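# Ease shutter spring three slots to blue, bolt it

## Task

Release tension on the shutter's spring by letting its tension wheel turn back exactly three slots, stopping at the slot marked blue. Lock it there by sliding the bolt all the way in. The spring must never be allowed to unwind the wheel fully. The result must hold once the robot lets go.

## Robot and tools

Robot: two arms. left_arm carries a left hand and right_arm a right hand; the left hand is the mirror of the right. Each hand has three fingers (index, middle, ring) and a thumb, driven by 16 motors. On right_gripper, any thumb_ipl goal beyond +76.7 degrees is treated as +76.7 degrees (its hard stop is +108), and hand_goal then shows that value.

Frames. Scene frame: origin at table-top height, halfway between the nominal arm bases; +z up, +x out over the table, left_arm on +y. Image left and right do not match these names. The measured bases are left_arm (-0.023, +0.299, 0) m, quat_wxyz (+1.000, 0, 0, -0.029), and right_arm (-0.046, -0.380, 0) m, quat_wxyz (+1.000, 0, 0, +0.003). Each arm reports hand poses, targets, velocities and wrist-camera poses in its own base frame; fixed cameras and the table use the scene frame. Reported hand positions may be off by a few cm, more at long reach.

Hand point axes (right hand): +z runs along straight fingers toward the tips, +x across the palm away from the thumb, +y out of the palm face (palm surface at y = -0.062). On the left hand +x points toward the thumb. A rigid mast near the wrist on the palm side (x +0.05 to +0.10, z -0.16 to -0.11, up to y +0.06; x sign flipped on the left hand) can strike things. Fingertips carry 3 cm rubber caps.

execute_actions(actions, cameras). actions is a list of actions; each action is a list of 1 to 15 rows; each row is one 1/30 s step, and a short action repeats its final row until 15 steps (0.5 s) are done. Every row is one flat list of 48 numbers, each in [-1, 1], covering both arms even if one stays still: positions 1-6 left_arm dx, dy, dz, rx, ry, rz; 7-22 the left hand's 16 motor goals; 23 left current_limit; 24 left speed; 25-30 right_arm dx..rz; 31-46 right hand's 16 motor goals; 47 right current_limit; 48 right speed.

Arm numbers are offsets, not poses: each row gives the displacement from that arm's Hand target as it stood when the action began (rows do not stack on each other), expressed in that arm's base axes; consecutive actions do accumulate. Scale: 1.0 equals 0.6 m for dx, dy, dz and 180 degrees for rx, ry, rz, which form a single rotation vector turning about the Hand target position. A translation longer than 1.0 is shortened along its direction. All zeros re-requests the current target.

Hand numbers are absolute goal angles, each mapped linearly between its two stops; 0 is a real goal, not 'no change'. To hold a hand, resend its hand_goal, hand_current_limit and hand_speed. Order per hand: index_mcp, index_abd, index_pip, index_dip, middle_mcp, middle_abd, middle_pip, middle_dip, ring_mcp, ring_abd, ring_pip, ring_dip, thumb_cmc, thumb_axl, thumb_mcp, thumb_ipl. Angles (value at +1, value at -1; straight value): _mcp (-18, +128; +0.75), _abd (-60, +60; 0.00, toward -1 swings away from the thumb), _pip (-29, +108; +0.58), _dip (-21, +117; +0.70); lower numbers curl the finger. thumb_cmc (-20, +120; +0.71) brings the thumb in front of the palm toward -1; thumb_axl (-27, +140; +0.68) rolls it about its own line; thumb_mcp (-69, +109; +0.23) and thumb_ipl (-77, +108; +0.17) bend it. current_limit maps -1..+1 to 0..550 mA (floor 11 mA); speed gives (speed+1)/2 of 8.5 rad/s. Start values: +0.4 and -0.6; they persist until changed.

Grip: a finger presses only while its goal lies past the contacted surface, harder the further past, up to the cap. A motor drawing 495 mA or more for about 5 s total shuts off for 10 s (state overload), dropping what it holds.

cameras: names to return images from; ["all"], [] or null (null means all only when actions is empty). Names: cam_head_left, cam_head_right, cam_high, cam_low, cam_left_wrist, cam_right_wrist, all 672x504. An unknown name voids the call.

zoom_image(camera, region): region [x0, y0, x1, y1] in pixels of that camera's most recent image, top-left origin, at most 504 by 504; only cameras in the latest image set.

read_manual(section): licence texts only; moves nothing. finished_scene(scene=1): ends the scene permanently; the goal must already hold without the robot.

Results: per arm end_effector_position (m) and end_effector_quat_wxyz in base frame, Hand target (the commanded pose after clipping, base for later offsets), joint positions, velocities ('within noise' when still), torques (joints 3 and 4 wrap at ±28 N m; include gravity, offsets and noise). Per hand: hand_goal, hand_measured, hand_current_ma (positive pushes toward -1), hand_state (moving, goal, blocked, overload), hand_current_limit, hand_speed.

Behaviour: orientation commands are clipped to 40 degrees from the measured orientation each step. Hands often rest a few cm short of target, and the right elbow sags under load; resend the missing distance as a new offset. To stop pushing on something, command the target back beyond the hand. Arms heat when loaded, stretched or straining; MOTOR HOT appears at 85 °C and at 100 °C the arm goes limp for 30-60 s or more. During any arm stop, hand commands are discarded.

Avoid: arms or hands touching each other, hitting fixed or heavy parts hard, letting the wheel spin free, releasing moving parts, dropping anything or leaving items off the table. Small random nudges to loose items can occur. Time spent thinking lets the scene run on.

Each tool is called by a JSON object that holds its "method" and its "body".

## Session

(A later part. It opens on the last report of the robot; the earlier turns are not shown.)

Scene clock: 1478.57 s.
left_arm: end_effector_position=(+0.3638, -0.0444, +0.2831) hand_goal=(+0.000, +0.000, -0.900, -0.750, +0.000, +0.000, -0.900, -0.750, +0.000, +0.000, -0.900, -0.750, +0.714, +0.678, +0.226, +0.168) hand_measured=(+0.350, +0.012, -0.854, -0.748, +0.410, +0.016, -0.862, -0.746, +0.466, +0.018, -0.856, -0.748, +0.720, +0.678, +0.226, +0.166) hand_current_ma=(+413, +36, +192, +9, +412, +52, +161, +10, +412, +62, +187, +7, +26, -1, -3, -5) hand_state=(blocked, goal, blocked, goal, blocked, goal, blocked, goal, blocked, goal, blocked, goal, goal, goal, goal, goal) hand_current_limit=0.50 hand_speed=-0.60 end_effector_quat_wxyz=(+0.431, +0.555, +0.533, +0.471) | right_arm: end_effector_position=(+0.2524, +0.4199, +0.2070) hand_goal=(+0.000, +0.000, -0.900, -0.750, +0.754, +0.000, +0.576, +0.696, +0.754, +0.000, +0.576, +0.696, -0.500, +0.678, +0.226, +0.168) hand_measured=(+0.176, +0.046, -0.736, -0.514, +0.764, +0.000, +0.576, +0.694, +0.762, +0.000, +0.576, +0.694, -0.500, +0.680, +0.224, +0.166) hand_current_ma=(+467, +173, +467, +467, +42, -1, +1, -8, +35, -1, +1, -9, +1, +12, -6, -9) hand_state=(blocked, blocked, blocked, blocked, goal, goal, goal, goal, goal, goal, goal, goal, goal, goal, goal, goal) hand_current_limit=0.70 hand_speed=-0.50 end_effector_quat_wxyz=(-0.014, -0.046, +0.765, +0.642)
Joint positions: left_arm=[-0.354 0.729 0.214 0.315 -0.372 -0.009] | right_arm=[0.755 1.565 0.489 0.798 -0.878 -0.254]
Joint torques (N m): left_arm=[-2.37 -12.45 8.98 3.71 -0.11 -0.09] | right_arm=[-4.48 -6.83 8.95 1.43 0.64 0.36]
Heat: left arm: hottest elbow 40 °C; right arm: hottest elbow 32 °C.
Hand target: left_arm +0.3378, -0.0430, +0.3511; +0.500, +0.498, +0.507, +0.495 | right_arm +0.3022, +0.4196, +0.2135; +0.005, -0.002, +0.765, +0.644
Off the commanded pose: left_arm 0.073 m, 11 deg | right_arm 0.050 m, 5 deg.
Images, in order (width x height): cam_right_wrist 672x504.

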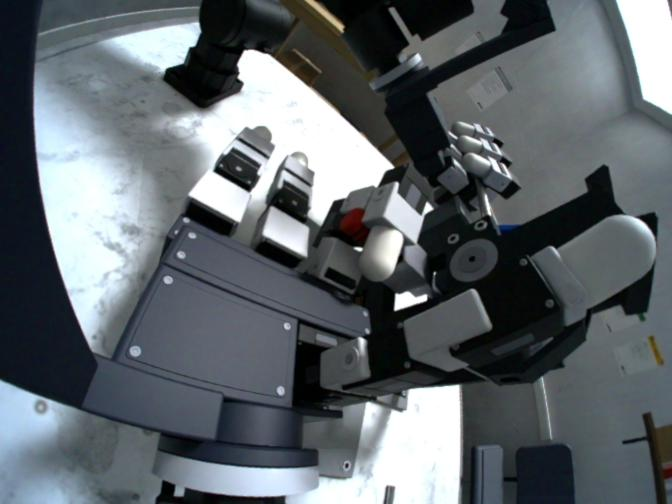

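{"method": "execute_actions", "body": {"actions": [[[0,0,-0.012,-0.006,0,0,0.0,0,-0.9,-0.75,0.0,0,-0.9,-0.75,0.0,0,-0.9,-0.75,0.714,0.678,0.226,0.168,0.5,-0.6,-0.02,0,0,0,0,0,0.0,0,-0.9,-0.75,0.754,0,0.576,0.696,0.754,0,0.576,0.696,-0.5,0.678,0.226,0.168,0.7,-0.5]]]}}

{"method": "execute_actions", "body": {"actions": [[[0,0,-0.012,-0.006,0,0,0.0,0,-0.9,-0.75,0.0,0,-0.9,-0.75,0.0,0,-0.9,-0.75,0.714,0.678,0.226,0.168,0.5,-0.6,0,0,0,0,0,0,0.0,0,-0.9,-0.75,0.754,0,0.576,0.696,0.754,0,0.576,0.696,-0.5,0.678,0.226,0.168,0.7,-0.5]]]}}

{"method": "execute_actions", "body": {"actions": [[[0,0,-0.012,-0.006,0,0,0.0,0,-0.9,-0.75,0.0,0,-0.9,-0.75,0.0,0,-0.9,-0.75,0.714,0.678,0.226,0.168,0.5,-0.6,0,0,0,0,0,0,0.0,0,-0.9,-0.75,0.754,0,0.576,0.696,0.754,0,0.576,0.696,-0.5,0.678,0.226,0.168,0.7,-0.5]]], "cameras": ["cam_low"]}}

{"method": "zoom_image", "body": {"camera": "cam_low", "region": [200, 60, 380, 240]}}

Scene clock: 1488.03 s.
left_arm: end_effector_position=(+0.3638, -0.0444, +0.2831) hand_goal=(+0.000, +0.000, -0.900, -0.750, +0.000, +0.000, -0.900, -0.750, +0.000, +0.000, -0.900, -0.750, +0.714, +0.678, +0.226, +0.168) hand_measured=(+0.350, +0.012, -0.854, -0.748, +0.410, +0.016, -0.862, -0.746, +0.466, +0.018, -0.856, -0.748, +0.720, +0.678, +0.226, +0.166) hand_current_ma=(+413, +36, +192, +9, +413, +52, +161, +10, +413, +62, +187, +7, +26, -1, -3, -5) hand_state=(blocked, goal, blocked, goal, blocked, goal, blocked, goal, blocked, goal, blocked, goal, goal, goal, goal, goal) hand_current_limit=0.50 hand_speed=-0.60 end_effector_quat_wxyz=(+0.431, +0.555, +0.533, +0.471) | right_arm: end_effector_position=(+0.2529, +0.4199, +0.2069) hand_goal=(+0.000, +0.000, -0.900, -0.750, +0.754, +0.000, +0.576, +0.696, +0.754, +0.000, +0.576, +0.696, -0.500, +0.678, +0.226, +0.168) hand_measured=(+0.172, +0.046, -0.736, -0.514, +0.764, +0.000, +0.576, +0.694, +0.762, +0.000, +0.576, +0.694, -0.500, +0.680, +0.224, +0.166) hand_current_ma=(+468, +173, +468, +467, +42, -1, +1, -8, +35, -1, +1, -9, +1, +12, -6, -9) hand_state=(blocked, blocked, blocked, blocked, goal, goal, goal, goal, goal, goal, goal, goal, goal, goal, goal, goal) hand_current_limit=0.70 hand_speed=-0.50 end_effector_quat_wxyz=(-0.012, -0.045, +0.766, +0.642)
Joint positions: left_arm=[-0.354 0.729 0.214 0.315 -0.372 -0.009] | right_arm=[0.755 1.565 0.489 0.798 -0.873 -0.257]
Joint torques (N m): left_arm=[-2.55 -10.81 8.09 4.74 -0.32 -0.23] | right_arm=[-2.78 -7.82 7.51 2.03 1.23 0.46]
Heat: left arm: hottest elbow 40 °C; right arm: hottest elbow 32 °C.
Hand target: left_arm +0.3378, -0.0430, +0.3439; +0.505, +0.493, +0.511, +0.490 | right_arm +0.2901, +0.4196, +0.2135; +0.005, -0.002, +0.765, +0.644
Off the commanded pose: left_arm 0.066 m, 12 deg | right_arm 0.038 m, 5 deg.

Scene clock: 1488.73 s.
left_arm: end_effector_position=(+0.3637, -0.0443, +0.2836) hand_goal=(+0.000, +0.000, -0.900, -0.750, +0.000, +0.000, -0.900, -0.750, +0.000, +0.000, -0.900, -0.750, +0.714, +0.678, +0.226, +0.168) hand_measured=(+0.350, +0.012, -0.854, -0.748, +0.412, +0.016, -0.862, -0.746, +0.470, +0.018, -0.856, -0.748, +0.720, +0.678, +0.226, +0.166) hand_current_ma=(+413, +36, +192, +9, +413, +52, +161, +12, +413, +62, +187, +7, +26, -1, -3, -5) hand_state=(blocked, goal, blocked, goal, blocked, goal, blocked, goal, blocked, goal, blocked, goal, goal, goal, goal, goal) hand_current_limit=0.50 hand_speed=-0.60 end_effector_quat_wxyz=(+0.431, +0.554, +0.533, +0.471) | right_arm: end_effector_position=(+0.2529, +0.4199, +0.2069) hand_goal=(+0.000, +0.000, -0.900, -0.750, +0.754, +0.000, +0.576, +0.696, +0.754, +0.000, +0.576, +0.696, -0.500, +0.678, +0.226, +0.168) hand_measured=(+0.172, +0.046, -0.736, -0.514, +0.764, +0.000, +0.576, +0.694, +0.762, +0.000, +0.576, +0.694, -0.500, +0.680, +0.224, +0.166) hand_current_ma=(+468, +173, +467, +467, +42, -1, +1, -8, +35, -1, +1, -9, +1, +12, -6, -9) hand_state=(blocked, blocked, blocked, blocked, goal, goal, goal, goal, goal, goal, goal, goal, goal, goal, goal, goal) hand_current_limit=0.70 hand_speed=-0.50 end_effector_quat_wxyz=(-0.012, -0.045, +0.766, +0.642)
Joint positions: left_arm=[-0.354 0.729 0.214 0.317 -0.373 -0.009] | right_arm=[0.755 1.565 0.489 0.798 -0.873 -0.257]
Joint torques (N m): left_arm=[-3.08 -9.35 7.24 5.61 -0.44 -0.45] | right_arm=[-2.78 -7.88 7.5 2.06 1.22 0.45]
Heat: left arm: hottest elbow 40 °C; right arm: hottest elbow 32 °C.
Hand target: left_arm +0.3378, -0.0430, +0.3367; +0.509, +0.489, +0.516, +0.486 | right_arm +0.2901, +0.4196, +0.2135; +0.005, -0.002, +0.765, +0.644
Off the commanded pose: left_arm 0.059 m, 12 deg | right_arm 0.038 m, 5 deg.

Scene clock: 1489.43 s.
left_arm: end_effector_position=(+0.3634, -0.0437, +0.2824) hand_goal=(+0.000, +0.000, -0.900, -0.750, +0.000, +0.000, -0.900, -0.750, +0.000, +0.000, -0.900, -0.750, +0.714, +0.678, +0.226, +0.168) hand_measured=(+0.352, +0.012, -0.854, -0.748, +0.414, +0.016, -0.862, -0.746, +0.472, +0.018, -0.856, -0.748, +0.720, +0.678, +0.226, +0.166) hand_current_ma=(+412, +36, +192, +9, +412, +52, +162, +14, +412, +62, +187, +7, +26, -1, -3, -5) hand_state=(blocked, goal, blocked, goal, blocked, goal, blocked, goal, blocked, goal, blocked, goal, goal, goal, goal, goal) hand_current_limit=0.50 hand_speed=-0.60 end_effector_quat_wxyz=(+0.435, +0.551, +0.534, +0.472) | right_arm: end_effector_position=(+0.2529, +0.4199, +0.2069) hand_goal=(+0.000, +0.000, -0.900, -0.750, +0.754, +0.000, +0.576, +0.696, +0.754, +0.000, +0.576, +0.696, -0.500, +0.678, +0.226, +0.168) hand_measured=(+0.172, +0.046, -0.736, -0.514, +0.764, +0.000, +0.576, +0.694, +0.762, +0.000, +0.576, +0.694, -0.500, +0.680, +0.224, +0.166) hand_current_ma=(+468, +173, +467, +467, +42, -1, +1, -8, +35, -1, +1, -9, +1, +12, -6, -9) hand_state=(blocked, blocked, blocked, blocked, goal, goal, goal, goal, goal, goal, goal, goal, goal, goal, goal, goal) hand_current_limit=0.70 hand_speed=-0.50 end_effector_quat_wxyz=(-0.012, -0.045, +0.766, +0.642)
Joint positions: left_arm=[-0.354 0.739 0.208 0.341 -0.373 -0.014] | right_arm=[0.755 1.565 0.489 0.798 -0.873 -0.257]
Joint torques (N m): left_arm=[-4.07 -8.53 6.8 5.78 -0.6 -0.57] | right_arm=[-2.73 -7.88 7.5 2.03 1.23 0.46]
Heat: left arm: hottest elbow 40 °C; right arm: hottest elbow 32 °C.
Hand target: left_arm +0.3378, -0.0429, +0.3296; +0.514, +0.484, +0.520, +0.481 | right_arm +0.2901, +0.4196, +0.2135; +0.005, -0.002, +0.765, +0.644
Off the commanded pose: left_arm 0.054 m, 12 deg | right_arm 0.038 m, 5 deg.
Images, in order (width x height): cam_low 672x504.

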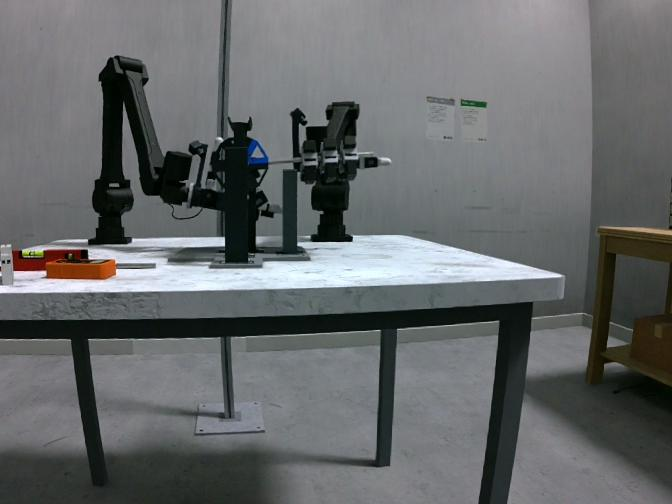

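Scaled by 2.800.

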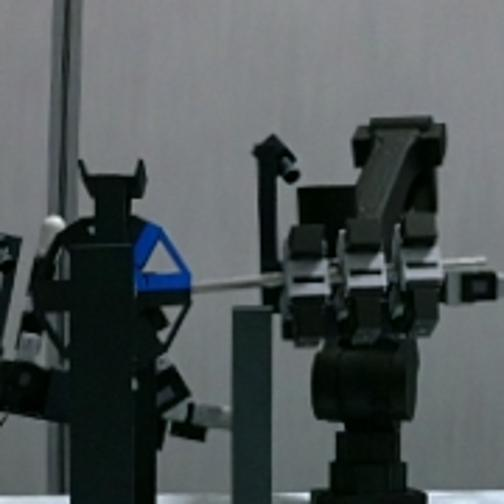

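{"method": "execute_actions", "body": {"actions": [[[0,0,-0.014,-0.004,0,0,0.0,0,-0.9,-0.75,0.0,0,-0.9,-0.75,0.0,0,-0.9,-0.75,0.714,0.678,0.226,0.168,0.5,-0.6,0,0,0,0,0,0,0.0,0,-0.9,-0.75,0.754,0,0.576,0.696,0.754,0,0.576,0.696,-0.5,0.678,0.226,0.168,0.7,-0.5]]]}}

{"method": "execute_actions", "body": {"actions": [[[0,0,-0.014,-0.004,0,0,0.0,0,-0.9,-0.75,0.0,0,-0.9,-0.75,0.0,0,-0.9,-0.75,0.714,0.678,0.226,0.168,0.5,-0.6,0,0,0,0,0,0,0.0,0,-0.9,-0.75,0.754,0,0.576,0.696,0.754,0,0.576,0.696,-0.5,0.678,0.226,0.168,0.7,-0.5]]]}}

{"method": "execute_actions", "body": {"actions": [[[0,0,-0.014,-0.004,0,0,0.0,0,-0.9,-0.75,0.0,0,-0.9,-0.75,0.0,0,-0.9,-0.75,0.714,0.678,0.226,0.168,0.5,-0.6,0,0,0,0,0,0,0.0,0,-0.9,-0.75,0.754,0,0.576,0.696,0.754,0,0.576,0.696,-0.5,0.678,0.226,0.168,0.7,-0.5]]], "cameras": ["cam_low"]}}

{"method": "zoom_image", "body": {"camera": "cam_low", "region": [200, 60, 380, 240]}}

Scene clock: 1497.20 s.
left_arm: end_effector_position=(+0.3628, -0.0425, +0.2774) hand_goal=(+0.000, +0.000, -0.900, -0.750, +0.000, +0.000, -0.900, -0.750, +0.000, +0.000, -0.900, -0.750, +0.714, +0.678, +0.226, +0.168) hand_measured=(+0.366, +0.010, -0.854, -0.748, +0.422, +0.014, -0.860, -0.746, +0.474, +0.014, -0.856, -0.748, +0.720, +0.678, +0.226, +0.166) hand_current_ma=(+413, +35, +192, +9, +412, +47, +165, +14, +412, +49, +187, +7, +26, -1, -3, -5) hand_state=(blocked, goal, blocked, goal, blocked, goal, blocked, goal, blocked, goal, blocked, goal, goal, goal, goal, goal) hand_current_limit=0.50 hand_speed=-0.60 end_effector_quat_wxyz=(+0.441, +0.544, +0.538, +0.470) | right_arm: end_effector_position=(+0.2529, +0.4199, +0.2069) hand_goal=(+0.000, +0.000, -0.900, -0.750, +0.754, +0.000, +0.576, +0.696, +0.754, +0.000, +0.576, +0.696, -0.500, +0.678, +0.226, +0.168) hand_measured=(+0.172, +0.046, -0.736, -0.514, +0.764, +0.000, +0.576, +0.694, +0.762, +0.000, +0.576, +0.694, -0.500, +0.680, +0.224, +0.166) hand_current_ma=(+468, +173, +468, +467, +42, -1, +1, -8, +35, -1, +1, -9, +1, +12, -6, -9) hand_state=(blocked, blocked, blocked, blocked, goal, goal, goal, goal, goal, goal, goal, goal, goal, goal, goal, goal) hand_current_limit=0.70 hand_speed=-0.50 end_effector_quat_wxyz=(-0.012, -0.045, +0.766, +0.642)
Joint positions: left_arm=[-0.357 0.762 0.195 0.383 -0.377 -0.031] | right_arm=[0.755 1.565 0.489 0.798 -0.873 -0.257]
Joint torques (N m): left_arm=[-3.19 -8.41 6.45 5.93 -0.72 -0.53] | right_arm=[-2.78 -7.82 7.5 2.03 1.23 0.46]
Heat: left arm: hottest elbow 40 °C; right arm: hottest elbow 32 °C.
Hand target: left_arm +0.3378, -0.0429, +0.3211; +0.517, +0.480, +0.523, +0.478 | right_arm +0.2901, +0.4196, +0.2135; +0.005, -0.002, +0.765, +0.644
Off the commanded pose: left_arm 0.050 m, 12 deg | right_arm 0.038 m, 5 deg.

Scene clock: 1497.90 s.
left_arm: end_effector_position=(+0.3620, -0.0418, +0.2743) hand_goal=(+0.000, +0.000, -0.900, -0.750, +0.000, +0.000, -0.900, -0.750, +0.000, +0.000, -0.900, -0.750, +0.714, +0.678, +0.226, +0.168) hand_measured=(+0.376, +0.008, -0.850, -0.748, +0.428, +0.010, -0.860, -0.746, +0.478, +0.010, -0.858, -0.748, +0.722, +0.678, +0.226, +0.166) hand_current_ma=(+413, +24, +217, +9, +413, +32, +166, +14, +413, +32, +172, +7, +26, -1, -3, -5) hand_state=(blocked, goal, blocked, goal, blocked, goal, blocked, goal, blocked, goal, blocked, goal, goal, goal, goal, goal) hand_current_limit=0.50 hand_speed=-0.60 end_effector_quat_wxyz=(+0.446, +0.537, +0.539, +0.470) | right_arm: end_effector_position=(+0.2529, +0.4199, +0.2069) hand_goal=(+0.000, +0.000, -0.900, -0.750, +0.754, +0.000, +0.576, +0.696, +0.754, +0.000, +0.576, +0.696, -0.500, +0.678, +0.226, +0.168) hand_measured=(+0.172, +0.046, -0.736, -0.514, +0.764, +0.000, +0.576, +0.694, +0.762, +0.000, +0.576, +0.694, -0.500, +0.680, +0.224, +0.166) hand_current_ma=(+468, +173, +468, +467, +42, -1, +1, -8, +35, -1, +1, -9, +1, +12, -6, -9) hand_state=(blocked, blocked, blocked, blocked, goal, goal, goal, goal, goal, goal, goal, goal, goal, goal, goal, goal) hand_current_limit=0.70 hand_speed=-0.50 end_effector_quat_wxyz=(-0.012, -0.045, +0.766, +0.642)
Joint positions: left_arm=[-0.361 0.785 0.184 0.428 -0.384 -0.041] | right_arm=[0.755 1.565 0.489 0.798 -0.873 -0.257]
Joint torques (N m): left_arm=[-3.66 -8.35 5.96 5.67 -0.68 -0.56] | right_arm=[-2.73 -7.82 7.51 2.03 1.23 0.46]
Heat: left arm: hottest elbow 40 °C; right arm: hottest elbow 32 °C.
Hand target: left_arm +0.3378, -0.0429, +0.3127; +0.520, +0.477, +0.526, +0.474 | right_arm +0.2901, +0.4196, +0.2135; +0.005, -0.002, +0.765, +0.644
Off the commanded pose: left_arm 0.045 m, 11 deg | right_arm 0.038 m, 5 deg.

Scene clock: 1498.60 s.
left_arm: end_effector_position=(+0.3612, -0.0415, +0.2721) hand_goal=(+0.000, +0.000, -0.900, -0.750, +0.000, +0.000, -0.900, -0.750, +0.000, +0.000, -0.900, -0.750, +0.714, +0.678, +0.226, +0.168) hand_measured=(+0.382, +0.004, -0.842, -0.748, +0.432, +0.006, -0.860, -0.746, +0.480, +0.004, -0.864, -0.748, +0.722, +0.678, +0.226, +0.166) hand_current_ma=(+413, +12, +247, +9, +413, +17, +168, +14, +412, +14, +148, +8, +26, -1, -3, -5) hand_state=(blocked, goal, blocked, goal, blocked, goal, blocked, goal, blocked, goal, blocked, goal, goal, goal, goal, goal) hand_current_limit=0.50 hand_speed=-0.60 end_effector_quat_wxyz=(+0.451, +0.532, +0.539, +0.472) | right_arm: end_effector_position=(+0.2530, +0.4200, +0.2069) hand_goal=(+0.000, +0.000, -0.900, -0.750, +0.754, +0.000, +0.576, +0.696, +0.754, +0.000, +0.576, +0.696, -0.500, +0.678, +0.226, +0.168) hand_measured=(+0.172, +0.046, -0.736, -0.514, +0.764, +0.000, +0.576, +0.694, +0.762, +0.000, +0.576, +0.694, -0.500, +0.680, +0.224, +0.166) hand_current_ma=(+468, +173, +468, +467, +42, -1, +1, -8, +35, -1, +1, -9, +1, +12, -6, -9) hand_state=(blocked, blocked, blocked, blocked, goal, goal, goal, goal, goal, goal, goal, goal, goal, goal, goal, goal) hand_current_limit=0.70 hand_speed=-0.50 end_effector_quat_wxyz=(-0.011, -0.045, +0.766, +0.642)
Joint positions: left_arm=[-0.365 0.809 0.174 0.476 -0.39 -0.045] | right_arm=[0.756 1.565 0.489 0.798 -0.872 -0.257]
Joint torques (N m): left_arm=[-4.78 -7.82 5.23 5.63 -0.6 -0.64] | right_arm=[-2.78 -7.88 7.53 2.03 1.19 0.46]
Heat: left arm: hottest elbow 40 °C; right arm: hottest elbow 32 °C.
Hand target: left_arm +0.3379, -0.0430, +0.3044; +0.523, +0.474, +0.529, +0.471 | right_arm +0.2901, +0.4196, +0.2135; +0.005, -0.002, +0.765, +0.644
Off the commanded pose: left_arm 0.040 m, 11 deg | right_arm 0.038 m, 5 deg.
Images, in order (width x height): cam_low 672x504.

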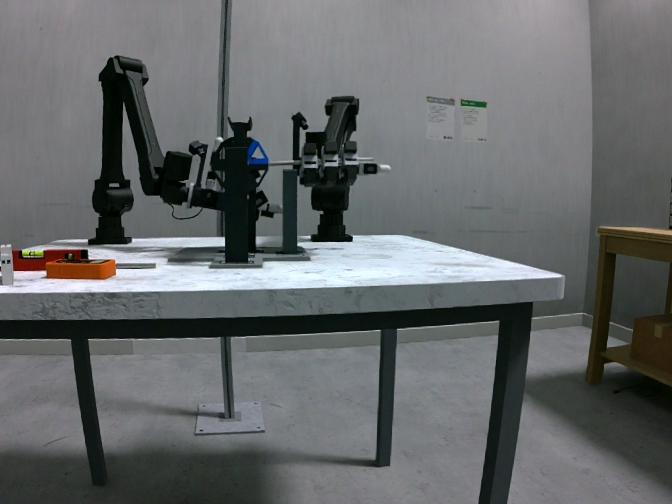

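Scaled by 2.800.

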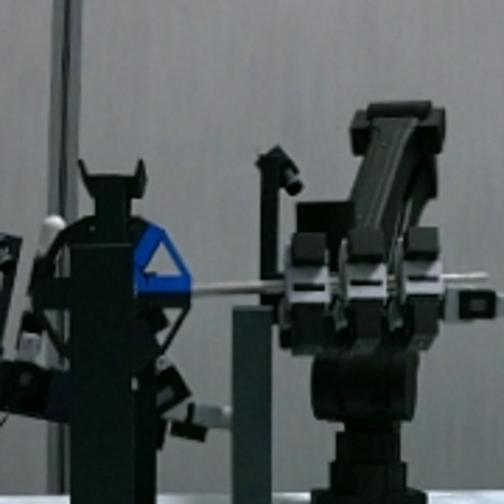

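{"method": "execute_actions", "body": {"actions": [[[0.0,0,-0.014,-0.002,0,0,0.0,0,-0.9,-0.75,0.0,0,-0.9,-0.75,0.0,0,-0.9,-0.75,0.714,0.678,0.226,0.168,0.3,-0.6,-0.015,0,0,0,0,0,0.0,0,-0.9,-0.75,0.754,0,0.576,0.696,0.754,0,0.576,0.696,-0.5,0.678,0.226,0.168,0.5,-0.5]]]}}

{"method": "execute_actions", "body": {"actions": [[[0.0,0,-0.014,-0.002,0,0,0.2,0,-0.6,-0.4,0.2,0,-0.6,-0.4,0.2,0,-0.6,-0.4,0.714,0.678,0.226,0.168,0.1,-0.6,0,0,0,0,0,0,0.0,0,-0.9,-0.75,0.754,0,0.576,0.696,0.754,0,0.576,0.696,-0.5,0.678,0.226,0.168,0.5,-0.5]]], "cameras": ["cam_low", "cam_left_wrist"]}}

{"method": "zoom_image", "body": {"camera": "cam_low", "region": [200, 60, 380, 240]}}

Scene clock: 1506.90 s.
left_arm: end_effector_position=(+0.3595, -0.0414, +0.2716) hand_goal=(+0.000, +0.000, -0.900, -0.750, +0.000, +0.000, -0.900, -0.750, +0.000, +0.000, -0.900, -0.750, +0.714, +0.678, +0.226, +0.168) hand_measured=(+0.406, +0.002, -0.838, -0.748, +0.454, +0.004, -0.860, -0.746, +0.500, +0.000, -0.868, -0.746, +0.722, +0.678, +0.226, +0.166) hand_current_ma=(+358, +5, +273, +9, +358, +10, +171, +14, +358, +1, +133, +15, +26, -1, -3, -5) hand_state=(blocked, goal, blocked, goal, blocked, goal, blocked, goal, blocked, goal, blocked, goal, goal, goal, goal, goal) hand_current_limit=0.30 hand_speed=-0.60 end_effector_quat_wxyz=(+0.457, +0.525, +0.536, +0.478) | right_arm: end_effector_position=(+0.2528, +0.4220, +0.2070) hand_goal=(+0.000, +0.000, -0.900, -0.750, +0.754, +0.000, +0.576, +0.696, +0.754, +0.000, +0.576, +0.696, -0.500, +0.678, +0.226, +0.168) hand_measured=(+0.154, +0.042, -0.736, -0.514, +0.764, +0.000, +0.576, +0.694, +0.762, +0.000, +0.576, +0.694, -0.500, +0.680, +0.224, +0.166) hand_current_ma=(+413, +159, +413, +412, +42, -1, +1, -8, +35, -1, +1, -9, +1, +12, -6, -9) hand_state=(blocked, blocked, blocked, blocked, goal, goal, goal, goal, goal, goal, goal, goal, goal, goal, goal, goal) hand_current_limit=0.50 hand_speed=-0.50 end_effector_quat_wxyz=(-0.006, -0.043, +0.767, +0.641)
Joint positions: left_arm=[-0.369 0.833 0.163 0.532 -0.398 -0.042] | right_arm=[0.764 1.563 0.489 0.798 -0.853 -0.257]
Joint torques (N m): left_arm=[-3.6 -7 4.97 5.39 -0.56 -0.71] | right_arm=[-1.96 -8.53 6.42 2.45 1.1 0.51]
Heat: left arm: hottest elbow 39 °C; right arm: hottest elbow 32 °C.
Hand target: left_arm +0.3378, -0.0430, +0.2959; +0.524, +0.472, +0.531, +0.469 | right_arm +0.2811, +0.4197, +0.2134; +0.005, -0.002, +0.765, +0.644
Off the commanded pose: left_arm 0.033 m, 10 deg | right_arm 0.029 m, 5 deg.

Scene clock: 1507.60 s.
left_arm: end_effector_position=(+0.3533, -0.0402, +0.2685) hand_goal=(+0.200, +0.000, -0.600, -0.400, +0.200, +0.000, -0.600, -0.400, +0.200, +0.000, -0.600, -0.400, +0.714, +0.678, +0.226, +0.168) hand_measured=(+0.434, +0.008, -0.554, -0.404, +0.474, +0.008, -0.588, -0.404, +0.526, +0.002, -0.602, -0.404, +0.722, +0.678, +0.226, +0.166) hand_current_ma=(+302, +24, +198, -13, +303, +26, +48, -13, +303, +6, -9, -11, +26, -1, -3, -5) hand_state=(blocked, goal, blocked, goal, blocked, goal, goal, goal, blocked, goal, goal, goal, goal, goal, goal, goal) hand_current_limit=0.10 hand_speed=-0.60 end_effector_quat_wxyz=(+0.471, +0.511, +0.539, +0.476) | right_arm: end_effector_position=(+0.2528, +0.4220, +0.2070) hand_goal=(+0.000, +0.000, -0.900, -0.750, +0.754, +0.000, +0.576, +0.696, +0.754, +0.000, +0.576, +0.696, -0.500, +0.678, +0.226, +0.168) hand_measured=(+0.154, +0.042, -0.736, -0.514, +0.764, +0.000, +0.576, +0.694, +0.762, +0.000, +0.576, +0.694, -0.500, +0.680, +0.224, +0.166) hand_current_ma=(+413, +159, +413, +413, +42, -1, +1, -8, +35, -1, +1, -9, +1, +12, -6, -9) hand_state=(blocked, blocked, blocked, blocked, goal, goal, goal, goal, goal, goal, goal, goal, goal, goal, goal, goal) hand_current_limit=0.50 hand_speed=-0.50 end_effector_quat_wxyz=(-0.006, -0.043, +0.767, +0.641)
Joint positions: left_arm=[-0.386 0.854 0.141 0.601 -0.416 -0.067] | right_arm=[0.764 1.563 0.489 0.798 -0.853 -0.257]
Joint torques (N m): left_arm=[-3.37 -5.3 5.15 4.9 -0.28 -0.51] | right_arm=[-1.96 -8.41 6.42 2.47 1.1 0.51]
Heat: left arm: hottest elbow 39 °C; right arm: hottest elbow 32 °C.
Hand target: left_arm +0.3378, -0.0429, +0.2875; +0.526, +0.471, +0.532, +0.468 | right_arm +0.2811, +0.4197, +0.2134; +0.005, -0.002, +0.765, +0.644
Off the commanded pose: left_arm 0.025 m, 8 deg | right_arm 0.029 m, 5 deg.
Images, in order (width x height): cam_low 672x504, cam_left_wrist 672x504.

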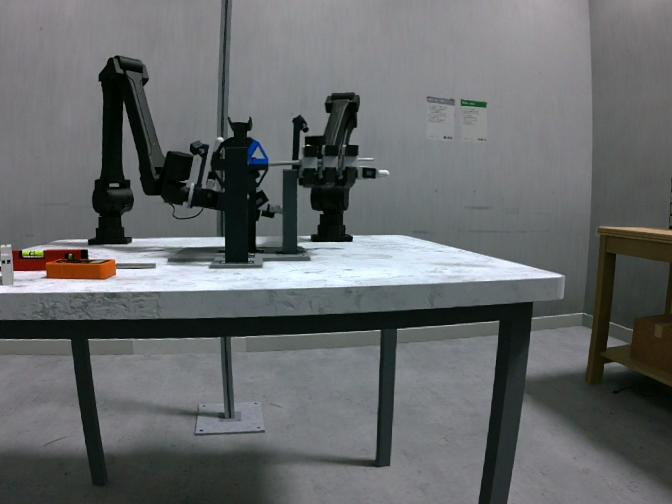

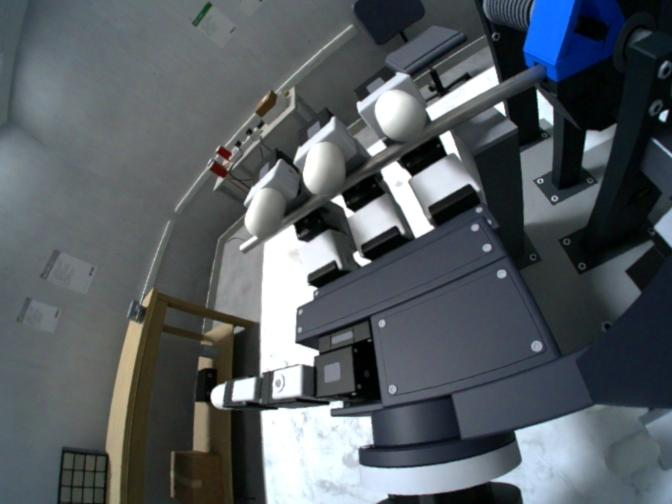

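Scaled by 2.800.

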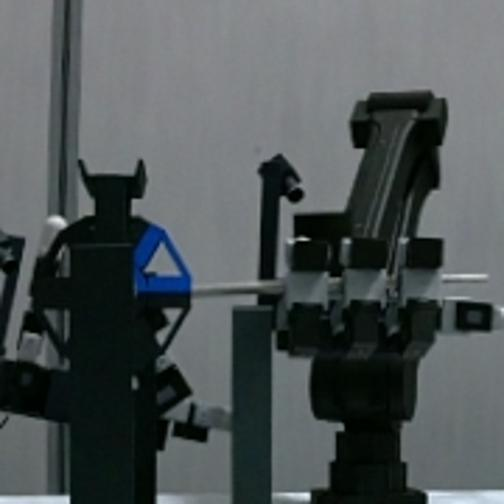

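{"method": "execute_actions", "body": {"actions": [[[0.0,0.002,0.013,0.03,0,0,0.2,0,-0.6,-0.4,0.2,0,-0.6,-0.4,0.2,0,-0.6,-0.4,0.714,0.678,0.226,0.168,0.1,-0.6,0,0,0,0,0,0,0.0,0,-0.9,-0.75,0.754,0,0.576,0.696,0.754,0,0.576,0.696,-0.5,0.678,0.226,0.168,0.5,-0.5]]]}}

{"method": "execute_actions", "body": {"actions": [[[0.0,0.002,0.013,0.02,0,0,0.1,0,-0.8,-0.6,0.1,0,-0.8,-0.6,0.1,0,-0.8,-0.6,0.714,0.678,0.226,0.168,0.3,-0.6,0,0,0,0,0,0,0.0,0,-0.9,-0.75,0.754,0,0.576,0.696,0.754,0,0.576,0.696,-0.5,0.678,0.226,0.168,0.5,-0.5]]], "cameras": ["cam_low", "cam_left_wrist"]}}

{"method": "zoom_image", "body": {"camera": "cam_low", "region": [200, 60, 380, 240]}}

Scene clock: 1532.10 s.
left_arm: end_effector_position=(+0.3537, -0.0417, +0.2699) hand_goal=(+0.200, +0.000, -0.600, -0.400, +0.200, +0.000, -0.600, -0.400, +0.200, +0.000, -0.600, -0.400, +0.714, +0.678, +0.226, +0.168) hand_measured=(+0.436, +0.012, -0.566, -0.404, +0.476, +0.014, -0.584, -0.404, +0.526, +0.012, -0.594, -0.404, +0.722, +0.678, +0.226, +0.166) hand_current_ma=(+303, +36, +140, -13, +302, +47, +63, -13, +303, +39, +25, -11, +27, -1, -3, -5) hand_state=(blocked, goal, blocked, goal, blocked, goal, goal, goal, blocked, goal, goal, goal, goal, goal, goal, goal) hand_current_limit=0.10 hand_speed=-0.60 end_effector_quat_wxyz=(+0.469, +0.519, +0.530, +0.480) | right_arm: end_effector_position=(+0.2528, +0.4220, +0.2070) hand_goal=(+0.000, +0.000, -0.900, -0.750, +0.754, +0.000, +0.576, +0.696, +0.754, +0.000, +0.576, +0.696, -0.500, +0.678, +0.226, +0.168) hand_measured=(+0.154, +0.042, -0.736, -0.514, +0.764, +0.000, +0.576, +0.694, +0.762, +0.000, +0.576, +0.694, -0.500, +0.680, +0.224, +0.166) hand_current_ma=(+413, +159, +413, +413, +42, -1, +1, -8, +35, -1, +1, -9, +1, +12, -6, -9) hand_state=(blocked, blocked, blocked, blocked, goal, goal, goal, goal, goal, goal, goal, goal, goal, goal, goal, goal) hand_current_limit=0.50 hand_speed=-0.50 end_effector_quat_wxyz=(-0.006, -0.043, +0.767, +0.641)
Joint positions: left_arm=[-0.373 0.849 0.139 0.601 -0.393 -0.041] | right_arm=[0.764 1.563 0.489 0.798 -0.853 -0.257]
Joint torques (N m): left_arm=[-1.32 -7.77 5.6 3.9 0.23 0.18] | right_arm=[-2.02 -8.47 6.41 2.5 1.1 0.51]
Heat: left arm: hottest elbow 38 °C; right arm: hottest elbow 32 °C.
Hand target: left_arm +0.3378, -0.0418, +0.2954; +0.503, +0.495, +0.510, +0.492 | right_arm +0.2811, +0.4197, +0.2134; +0.005, -0.002, +0.765, +0.644
Off the commanded pose: left_arm 0.030 m, 5 deg | right_arm 0.029 m, 5 deg.

Scene clock: 1532.80 s.
left_arm: end_effector_position=(+0.3552, -0.0419, +0.2718) hand_goal=(+0.100, +0.000, -0.800, -0.600, +0.100, +0.000, -0.800, -0.600, +0.100, +0.000, -0.800, -0.600, +0.714, +0.678, +0.226, +0.168) hand_measured=(+0.432, +0.014, -0.724, -0.598, +0.478, +0.020, -0.682, -0.598, +0.526, +0.030, -0.636, -0.598, +0.722, +0.678, +0.226, +0.166) hand_current_ma=(+358, +47, +339, +9, +358, +70, +358, +9, +358, +103, +358, +7, +30, -1, -3, -5) hand_state=(blocked, goal, blocked, goal, blocked, blocked, blocked, goal, blocked, blocked, blocked, goal, goal, goal, goal, goal) hand_current_limit=0.30 hand_speed=-0.60 end_effector_quat_wxyz=(+0.464, +0.532, +0.520, +0.481) | right_arm: end_effector_position=(+0.2528, +0.4220, +0.2070) hand_goal=(+0.000, +0.000, -0.900, -0.750, +0.754, +0.000, +0.576, +0.696, +0.754, +0.000, +0.576, +0.696, -0.500, +0.678, +0.226, +0.168) hand_measured=(+0.152, +0.038, -0.736, -0.514, +0.764, +0.000, +0.576, +0.694, +0.762, +0.000, +0.576, +0.694, -0.500, +0.680, +0.224, +0.166) hand_current_ma=(+413, +146, +413, +413, +42, -1, +1, -8, +35, -1, +1, -9, +1, +12, -6, -9) hand_state=(blocked, blocked, blocked, blocked, goal, goal, goal, goal, goal, goal, goal, goal, goal, goal, goal, goal) hand_current_limit=0.50 hand_speed=-0.50 end_effector_quat_wxyz=(-0.006, -0.043, +0.767, +0.641)
Joint positions: left_arm=[-0.348 0.827 0.142 0.572 -0.353 -0.01] | right_arm=[0.764 1.563 0.489 0.798 -0.853 -0.257]
Joint torques (N m): left_arm=[-1.2 -9.23 6.02 3.22 -0.2 0.43] | right_arm=[-2.02 -8.53 6.42 2.45 1.1 0.51]
Heat: left arm: hottest elbow 38 °C; right arm: hottest elbow 32 °C.
Hand target: left_arm +0.3378, -0.0406, +0.3031; +0.487, +0.510, +0.494, +0.508 | right_arm +0.2811, +0.4197, +0.2134; +0.005, -0.002, +0.765, +0.644
Off the commanded pose: left_arm 0.036 m, 6 deg | right_arm 0.029 m, 5 deg.
Images, in order (width x height): cam_low 672x504, cam_left_wrist 672x504.

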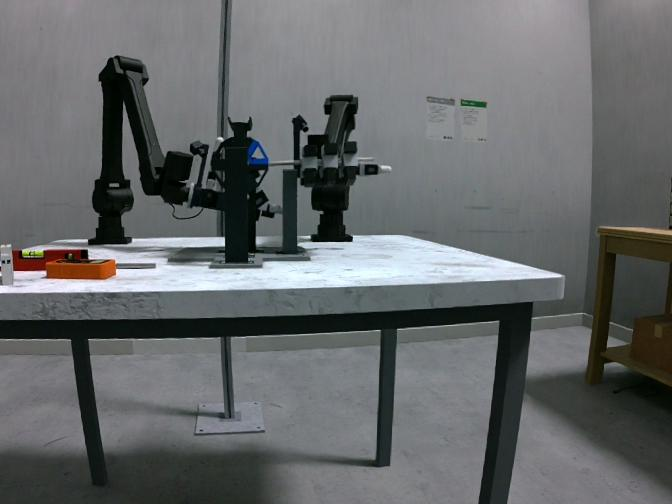

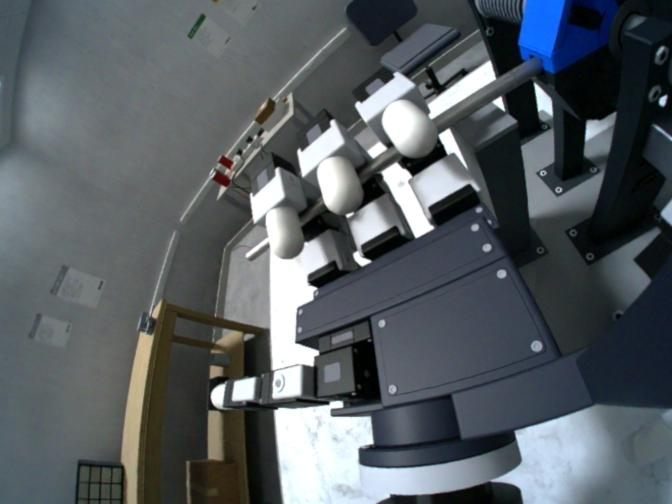

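Scaled by 2.800.

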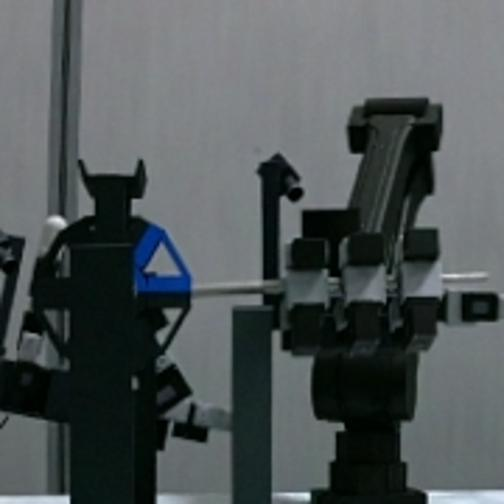

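{"method": "execute_actions", "body": {"actions": [[[0.0,0.002,0.006,0.0,0,0,0.0,0,-0.9,-0.75,0.0,0,-0.9,-0.75,0.0,0,-0.9,-0.75,0.714,0.678,0.226,0.168,0.5,-0.6,0,0,0,0,0,0,0.0,0,-0.9,-0.75,0.754,0,0.576,0.696,0.754,0,0.576,0.696,-0.5,0.678,0.226,0.168,0.5,-0.5]]]}}

{"method": "execute_actions", "body": {"actions": [[[-0.002,0.033,0.002,0.0,0,0,0.0,0,-0.9,-0.75,0.0,0,-0.9,-0.75,0.0,0,-0.9,-0.75,0.714,0.678,0.226,0.168,0.5,-0.6,0,0,0,0,0,0,0.0,0,-0.9,-0.75,0.754,0,0.576,0.696,0.754,0,0.576,0.696,-0.5,0.678,0.226,0.168,0.5,-0.5]]]}}

{"method": "execute_actions", "body": {"actions": [[[-0.002,0.033,0.002,0.0,0,0,0.0,0,-0.9,-0.75,0.0,0,-0.9,-0.75,0.0,0,-0.9,-0.75,0.714,0.678,0.226,0.168,0.5,-0.6,0,0,0,0,0,0,0.0,0,-0.9,-0.75,0.754,0,0.576,0.696,0.754,0,0.576,0.696,-0.5,0.678,0.226,0.168,0.5,-0.5]]], "cameras": ["cam_low", "cam_left_wrist"]}}

{"method": "zoom_image", "body": {"camera": "cam_low", "region": [200, 60, 380, 240]}}

Scene clock: 1542.03 s.
left_arm: end_effector_position=(+0.3565, -0.0416, +0.2725) hand_goal=(+0.000, +0.000, -0.900, -0.750, +0.000, +0.000, -0.900, -0.750, +0.000, +0.000, -0.900, -0.750, +0.714, +0.678, +0.226, +0.168) hand_measured=(+0.432, +0.016, -0.786, -0.748, +0.478, +0.022, -0.736, -0.748, +0.524, +0.032, -0.680, -0.748, +0.722, +0.678, +0.226, +0.166) hand_current_ma=(+413, +50, +413, +9, +413, +75, +413, +9, +413, +111, +413, +7, +30, -1, -3, -5) hand_state=(blocked, goal, blocked, goal, blocked, blocked, blocked, goal, blocked, blocked, blocked, goal, goal, goal, goal, goal) hand_current_limit=0.50 hand_speed=-0.60 end_effector_quat_wxyz=(+0.462, +0.535, +0.521, +0.479) | right_arm: end_effector_position=(+0.2528, +0.4220, +0.2070) hand_goal=(+0.000, +0.000, -0.900, -0.750, +0.754, +0.000, +0.576, +0.696, +0.754, +0.000, +0.576, +0.696, -0.500, +0.678, +0.226, +0.168) hand_measured=(+0.150, +0.038, -0.736, -0.514, +0.764, +0.000, +0.576, +0.694, +0.762, +0.000, +0.576, +0.694, -0.500, +0.680, +0.224, +0.166) hand_current_ma=(+413, +141, +413, +413, +42, -1, +1, -8, +35, -1, +1, -9, +1, +12, -6, -9) hand_state=(blocked, blocked, blocked, blocked, goal, goal, goal, goal, goal, goal, goal, goal, goal, goal, goal, goal) hand_current_limit=0.50 hand_speed=-0.50 end_effector_quat_wxyz=(-0.006, -0.043, +0.767, +0.641)
Joint positions: left_arm=[-0.342 0.816 0.148 0.546 -0.345 -0.009] | right_arm=[0.764 1.563 0.489 0.798 -0.853 -0.257]
Joint torques (N m): left_arm=[-0.15 -9.52 6.22 3.54 -0.32 0.41] | right_arm=[-2.02 -8.47 6.42 2.45 1.1 0.51]
Heat: left arm: hottest elbow 38 °C; right arm: hottest elbow 32 °C.
Hand target: left_arm +0.3378, -0.0394, +0.3067; +0.487, +0.510, +0.494, +0.508 | right_arm +0.2811, +0.4197, +0.2134; +0.005, -0.002, +0.765, +0.644
Off the commanded pose: left_arm 0.039 m, 6 deg | right_arm 0.029 m, 5 deg.

Scene clock: 1542.73 s.
left_arm: end_effector_position=(+0.3594, -0.0384, +0.2749) hand_goal=(+0.000, +0.000, -0.900, -0.750, +0.000, +0.000, -0.900, -0.750, +0.000, +0.000, -0.900, -0.750, +0.714, +0.678, +0.226, +0.168) hand_measured=(+0.412, +0.006, -0.852, -0.722, +0.482, +0.026, -0.790, -0.748, +0.550, +0.066, -0.680, -0.748, +0.722, +0.678, +0.226, +0.166) hand_current_ma=(+413, +20, +205, +116, +413, +93, +413, +9, +413, +254, +412, +7, +30, -1, -2, -5) hand_state=(blocked, goal, blocked, blocked, blocked, blocked, blocked, goal, blocked, blocked, blocked, goal, goal, goal, goal, goal) hand_current_limit=0.50 hand_speed=-0.60 end_effector_quat_wxyz=(+0.471, +0.548, +0.510, +0.467) | right_arm: end_effector_position=(+0.2528, +0.4220, +0.2070) hand_goal=(+0.000, +0.000, -0.900, -0.750, +0.754, +0.000, +0.576, +0.696, +0.754, +0.000, +0.576, +0.696, -0.500, +0.678, +0.226, +0.168) hand_measured=(+0.146, +0.032, -0.736, -0.514, +0.764, +0.000, +0.576, +0.694, +0.762, +0.000, +0.576, +0.694, -0.500, +0.680, +0.224, +0.166) hand_current_ma=(+413, +117, +413, +413, +42, -1, +1, -8, +35, -1, +1, -9, +1, +12, -6, -9) hand_state=(blocked, blocked, blocked, blocked, goal, goal, goal, goal, goal, goal, goal, goal, goal, goal, goal, goal) hand_current_limit=0.50 hand_speed=-0.50 end_effector_quat_wxyz=(-0.006, -0.043, +0.767, +0.641)
Joint positions: left_arm=[-0.279 0.785 0.151 0.511 -0.236 0.002] | right_arm=[0.764 1.563 0.489 0.798 -0.853 -0.257]
Joint torques (N m): left_arm=[1.55 -10.4 5.44 3.47 -0.78 0.31] | right_arm=[-2.08 -8.47 6.42 2.45 1.09 0.51]
Heat: left arm: hottest elbow 38 °C; right arm: hottest elbow 32 °C.
Hand target: left_arm +0.3367, -0.0196, +0.3079; +0.487, +0.510, +0.494, +0.508 | right_arm +0.2812, +0.4196, +0.2134; +0.005, -0.002, +0.765, +0.644
Off the commanded pose: left_arm 0.044 m, 7 deg | right_arm 0.029 m, 5 deg.

Scene clock: 1543.43 s.
left_arm: end_effector_position=(+0.3616, -0.0342, +0.2753) hand_goal=(+0.000, +0.000, -0.900, -0.750, +0.000, +0.000, -0.900, -0.750, +0.000, +0.000, -0.900, -0.750, +0.714, +0.678, +0.226, +0.168) hand_measured=(+0.392, +0.006, -0.852, -0.698, +0.486, +0.038, -0.812, -0.746, +0.596, +0.086, -0.642, -0.748, +0.722, +0.678, +0.226, +0.166) hand_current_ma=(+413, +21, +203, +226, +412, +135, +397, +16, +412, +336, +413, +7, +30, -1, -2, -5) hand_state=(blocked, goal, blocked, blocked, blocked, blocked, blocked, goal, blocked, blocked, blocked, goal, goal, goal, goal, goal) hand_current_limit=0.50 hand_speed=-0.60 end_effector_quat_wxyz=(+0.481, +0.562, +0.498, +0.453) | right_arm: end_effector_position=(+0.2528, +0.4220, +0.2070) hand_goal=(+0.000, +0.000, -0.900, -0.750, +0.754, +0.000, +0.576, +0.696, +0.754, +0.000, +0.576, +0.696, -0.500, +0.678, +0.226, +0.168) hand_measured=(+0.146, +0.032, -0.736, -0.514, +0.764, +0.000, +0.576, +0.694, +0.762, +0.000, +0.576, +0.694, -0.500, +0.680, +0.224, +0.166) hand_current_ma=(+413, +117, +413, +413, +42, -1, +1, -8, +35, -1, +1, -9, +1, +12, -6, -9) hand_state=(blocked, blocked, blocked, blocked, goal, goal, goal, goal, goal, goal, goal, goal, goal, goal, goal, goal) hand_current_limit=0.50 hand_speed=-0.50 end_effector_quat_wxyz=(-0.006, -0.043, +0.767, +0.641)
Joint positions: left_arm=[-0.208 0.763 0.152 0.483 -0.117 0.015] | right_arm=[0.764 1.563 0.489 0.798 -0.853 -0.257]
Joint torques (N m): left_arm=[3.66 -11.11 5.15 3.7 -1.44 0.21] | right_arm=[-2.08 -8.53 6.43 2.45 1.1 0.51]
Heat: left arm: hottest elbow 37 °C; right arm: hottest elbow 32 °C.
Hand target: left_arm +0.3354, +0.0003, +0.3091; +0.487, +0.510, +0.494, +0.508 | right_arm +0.2812, +0.4196, +0.2134; +0.005, -0.002, +0.765, +0.644
Off the commanded pose: left_arm 0.055 m, 9 deg | right_arm 0.029 m, 5 deg.
Images, in order (width x height): cam_low 672x504, cam_left_wrist 672x504.

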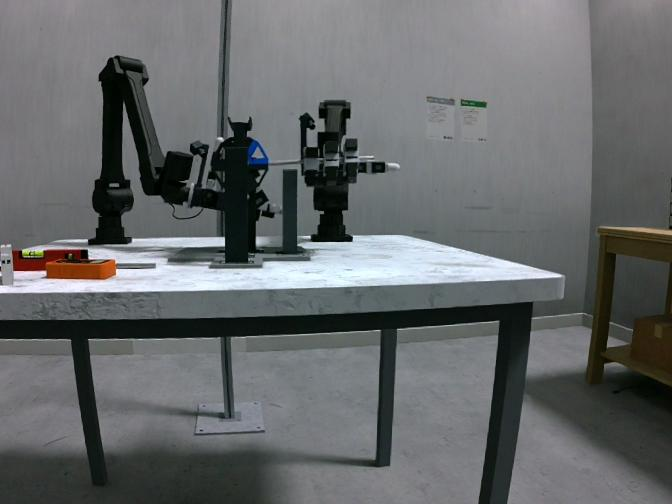

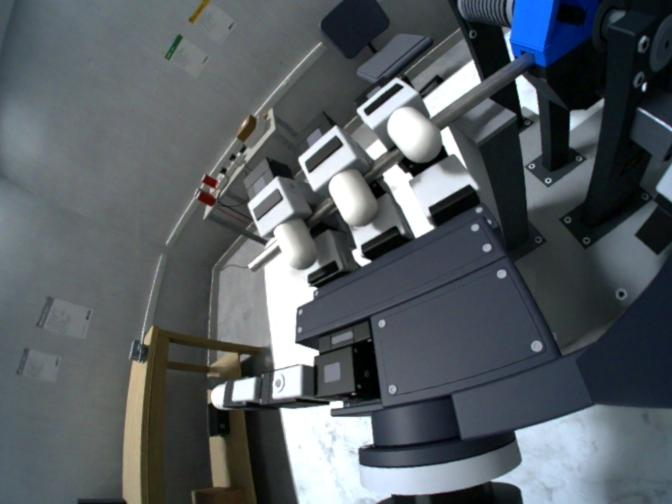

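Scaled by 2.800.

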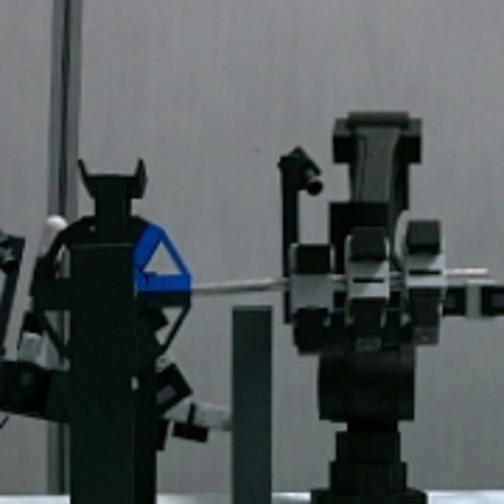

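{"method": "execute_actions", "body": {"actions": [[[0.03,0.01,-0.004,0.0,0,0.045,0.0,0,-0.9,-0.75,0.0,0,-0.9,-0.75,0.0,0,-0.9,-0.75,0.714,0.678,0.226,0.168,0.6,-0.6,0,0,0,0,0,0,0.0,0,-0.9,-0.75,0.754,0,0.576,0.696,0.754,0,0.576,0.696,-0.5,0.678,0.226,0.168,0.5,-0.5]]]}}

{"method": "execute_actions", "body": {"actions": [[[0.01,0.03,0,0.0,0,0,0.0,0,-0.9,-0.75,0.0,0,-0.9,-0.75,0.0,0,-0.9,-0.75,0.714,0.678,0.226,0.168,0.6,-0.6,0,0,0,0,0,0,0.0,0,-0.9,-0.75,0.754,0,0.576,0.696,0.754,0,0.576,0.696,-0.5,0.678,0.226,0.168,0.5,-0.5]]], "cameras": ["cam_low", "cam_left_wrist"]}}

{"method": "zoom_image", "body": {"camera": "cam_low", "region": [200, 60, 380, 240]}}

Scene clock: 1551.83 s.
left_arm: end_effector_position=(+0.3623, -0.0118, +0.2724) hand_goal=(+0.000, +0.000, -0.900, -0.750, +0.000, +0.000, -0.900, -0.750, +0.000, +0.000, -0.900, -0.750, +0.714, +0.678, +0.226, +0.168) hand_measured=(+0.364, -0.006, -0.866, -0.748, +0.346, -0.004, -0.878, -0.746, +0.326, -0.004, -0.884, -0.744, +0.722, +0.678, +0.226, +0.166) hand_current_ma=(+440, -17, +140, +9, +440, -15, +89, +11, +440, -11, +61, +21, +32, -1, -2, -4) hand_state=(blocked, goal, blocked, goal, blocked, goal, blocked, goal, blocked, goal, goal, goal, goal, goal, goal, goal) hand_current_limit=0.60 hand_speed=-0.60 end_effector_quat_wxyz=(+0.429, +0.526, +0.531, +0.507) | right_arm: end_effector_position=(+0.2528, +0.4222, +0.2070) hand_goal=(+0.000, +0.000, -0.900, -0.750, +0.754, +0.000, +0.576, +0.696, +0.754, +0.000, +0.576, +0.696, -0.500, +0.678, +0.226, +0.168) hand_measured=(+0.146, +0.032, -0.736, -0.514, +0.764, +0.000, +0.576, +0.694, +0.762, +0.000, +0.576, +0.694, -0.500, +0.680, +0.224, +0.166) hand_current_ma=(+413, +117, +413, +413, +42, -1, +1, -8, +35, -1, +1, -9, +1, +12, -6, -9) hand_state=(blocked, blocked, blocked, blocked, goal, goal, goal, goal, goal, goal, goal, goal, goal, goal, goal, goal) hand_current_limit=0.50 hand_speed=-0.50 end_effector_quat_wxyz=(-0.006, -0.042, +0.767, +0.640)
Joint positions: left_arm=[-0.233 0.828 0.151 0.553 -0.318 0.039] | right_arm=[0.764 1.563 0.489 0.798 -0.851 -0.256]
Joint torques (N m): left_arm=[0.85 -5.01 7.53 4.9 -1.55 -0.04] | right_arm=[-2.02 -8.47 6.43 2.44 1.05 0.5]
Heat: left arm: hottest elbow 37 °C; right arm: hottest elbow 32 °C.
Hand target: left_arm +0.3534, +0.0062, +0.3068; +0.450, +0.474, +0.529, +0.541 | right_arm +0.2811, +0.4197, +0.2134; +0.005, -0.002, +0.765, +0.644
Off the commanded pose: left_arm 0.040 m, 8 deg | right_arm 0.029 m, 5 deg.

Scene clock: 1552.53 s.
left_arm: end_effector_position=(+0.3665, -0.0003, +0.2694) hand_goal=(+0.000, +0.000, -0.900, -0.750, +0.000, +0.000, -0.900, -0.750, +0.000, +0.000, -0.900, -0.750, +0.714, +0.678, +0.226, +0.168) hand_measured=(+0.242, +0.000, -0.886, -0.744, +0.242, +0.000, -0.886, -0.746, +0.240, +0.002, -0.884, -0.744, +0.722, +0.678, +0.226, +0.166) hand_current_ma=(+440, +1, +52, +23, +440, +1, +56, +16, +440, +5, +64, +21, +33, -1, -1, -4) hand_state=(blocked, goal, goal, goal, blocked, goal, goal, goal, blocked, goal, goal, goal, goal, goal, goal, goal) hand_current_limit=0.60 hand_speed=-0.60 end_effector_quat_wxyz=(+0.436, +0.530, +0.529, +0.500) | right_arm: end_effector_position=(+0.2528, +0.4222, +0.2070) hand_goal=(+0.000, +0.000, -0.900, -0.750, +0.754, +0.000, +0.576, +0.696, +0.754, +0.000, +0.576, +0.696, -0.500, +0.678, +0.226, +0.168) hand_measured=(+0.146, +0.032, -0.736, -0.514, +0.764, +0.000, +0.576, +0.694, +0.762, +0.000, +0.576, +0.694, -0.500, +0.680, +0.224, +0.166) hand_current_ma=(+413, +117, +413, +413, +42, -1, +1, -8, +35, -1, +1, -9, +1, +12, -6, -9) hand_state=(blocked, blocked, blocked, blocked, goal, goal, goal, goal, goal, goal, goal, goal, goal, goal, goal, goal) hand_current_limit=0.50 hand_speed=-0.50 end_effector_quat_wxyz=(-0.006, -0.042, +0.767, +0.640)
Joint positions: left_arm=[-0.156 0.842 0.149 0.569 -0.222 0.041] | right_arm=[0.764 1.563 0.489 0.798 -0.851 -0.256]
Joint torques (N m): left_arm=[1.55 -5.07 7.91 4.97 -1.59 -0.01] | right_arm=[-1.96 -8.47 6.43 2.48 1.04 0.51]
Heat: left arm: hottest elbow 37 °C; right arm: hottest elbow 32 °C.
Hand target: left_arm +0.3594, +0.0242, +0.3068; +0.450, +0.474, +0.529, +0.541 | right_arm +0.2811, +0.4197, +0.2134; +0.005, -0.002, +0.765, +0.644
Off the commanded pose: left_arm 0.045 m, 8 deg | right_arm 0.029 m, 5 deg.
Images, in order (width x height): cam_low 672x504, cam_left_wrist 672x504.

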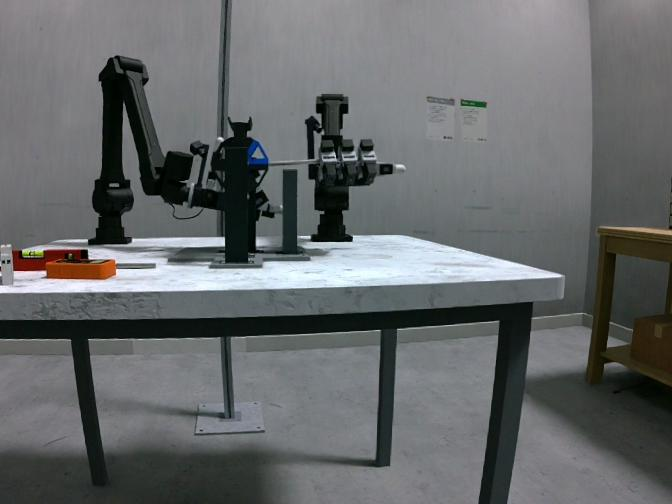

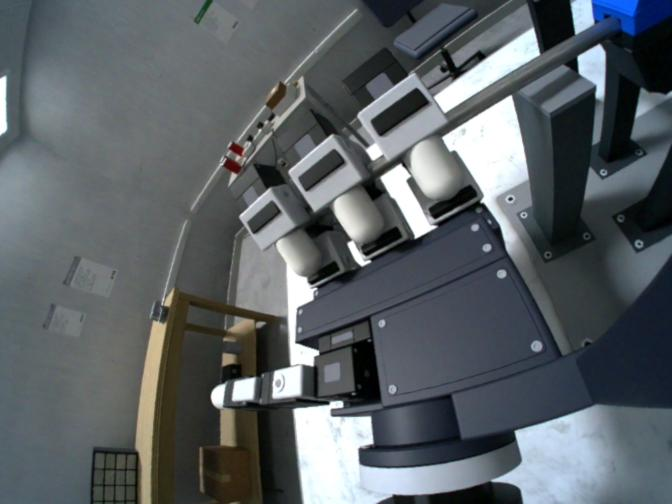

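Scaled by 2.800.

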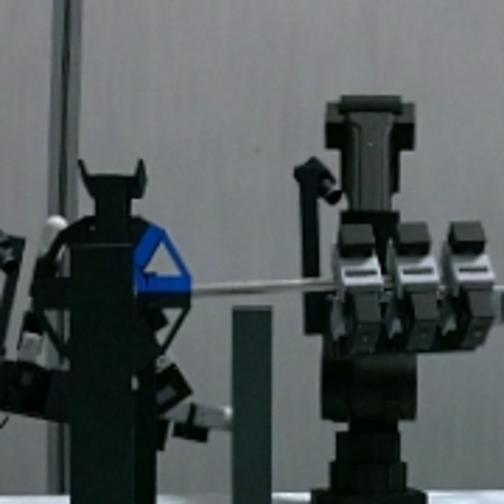

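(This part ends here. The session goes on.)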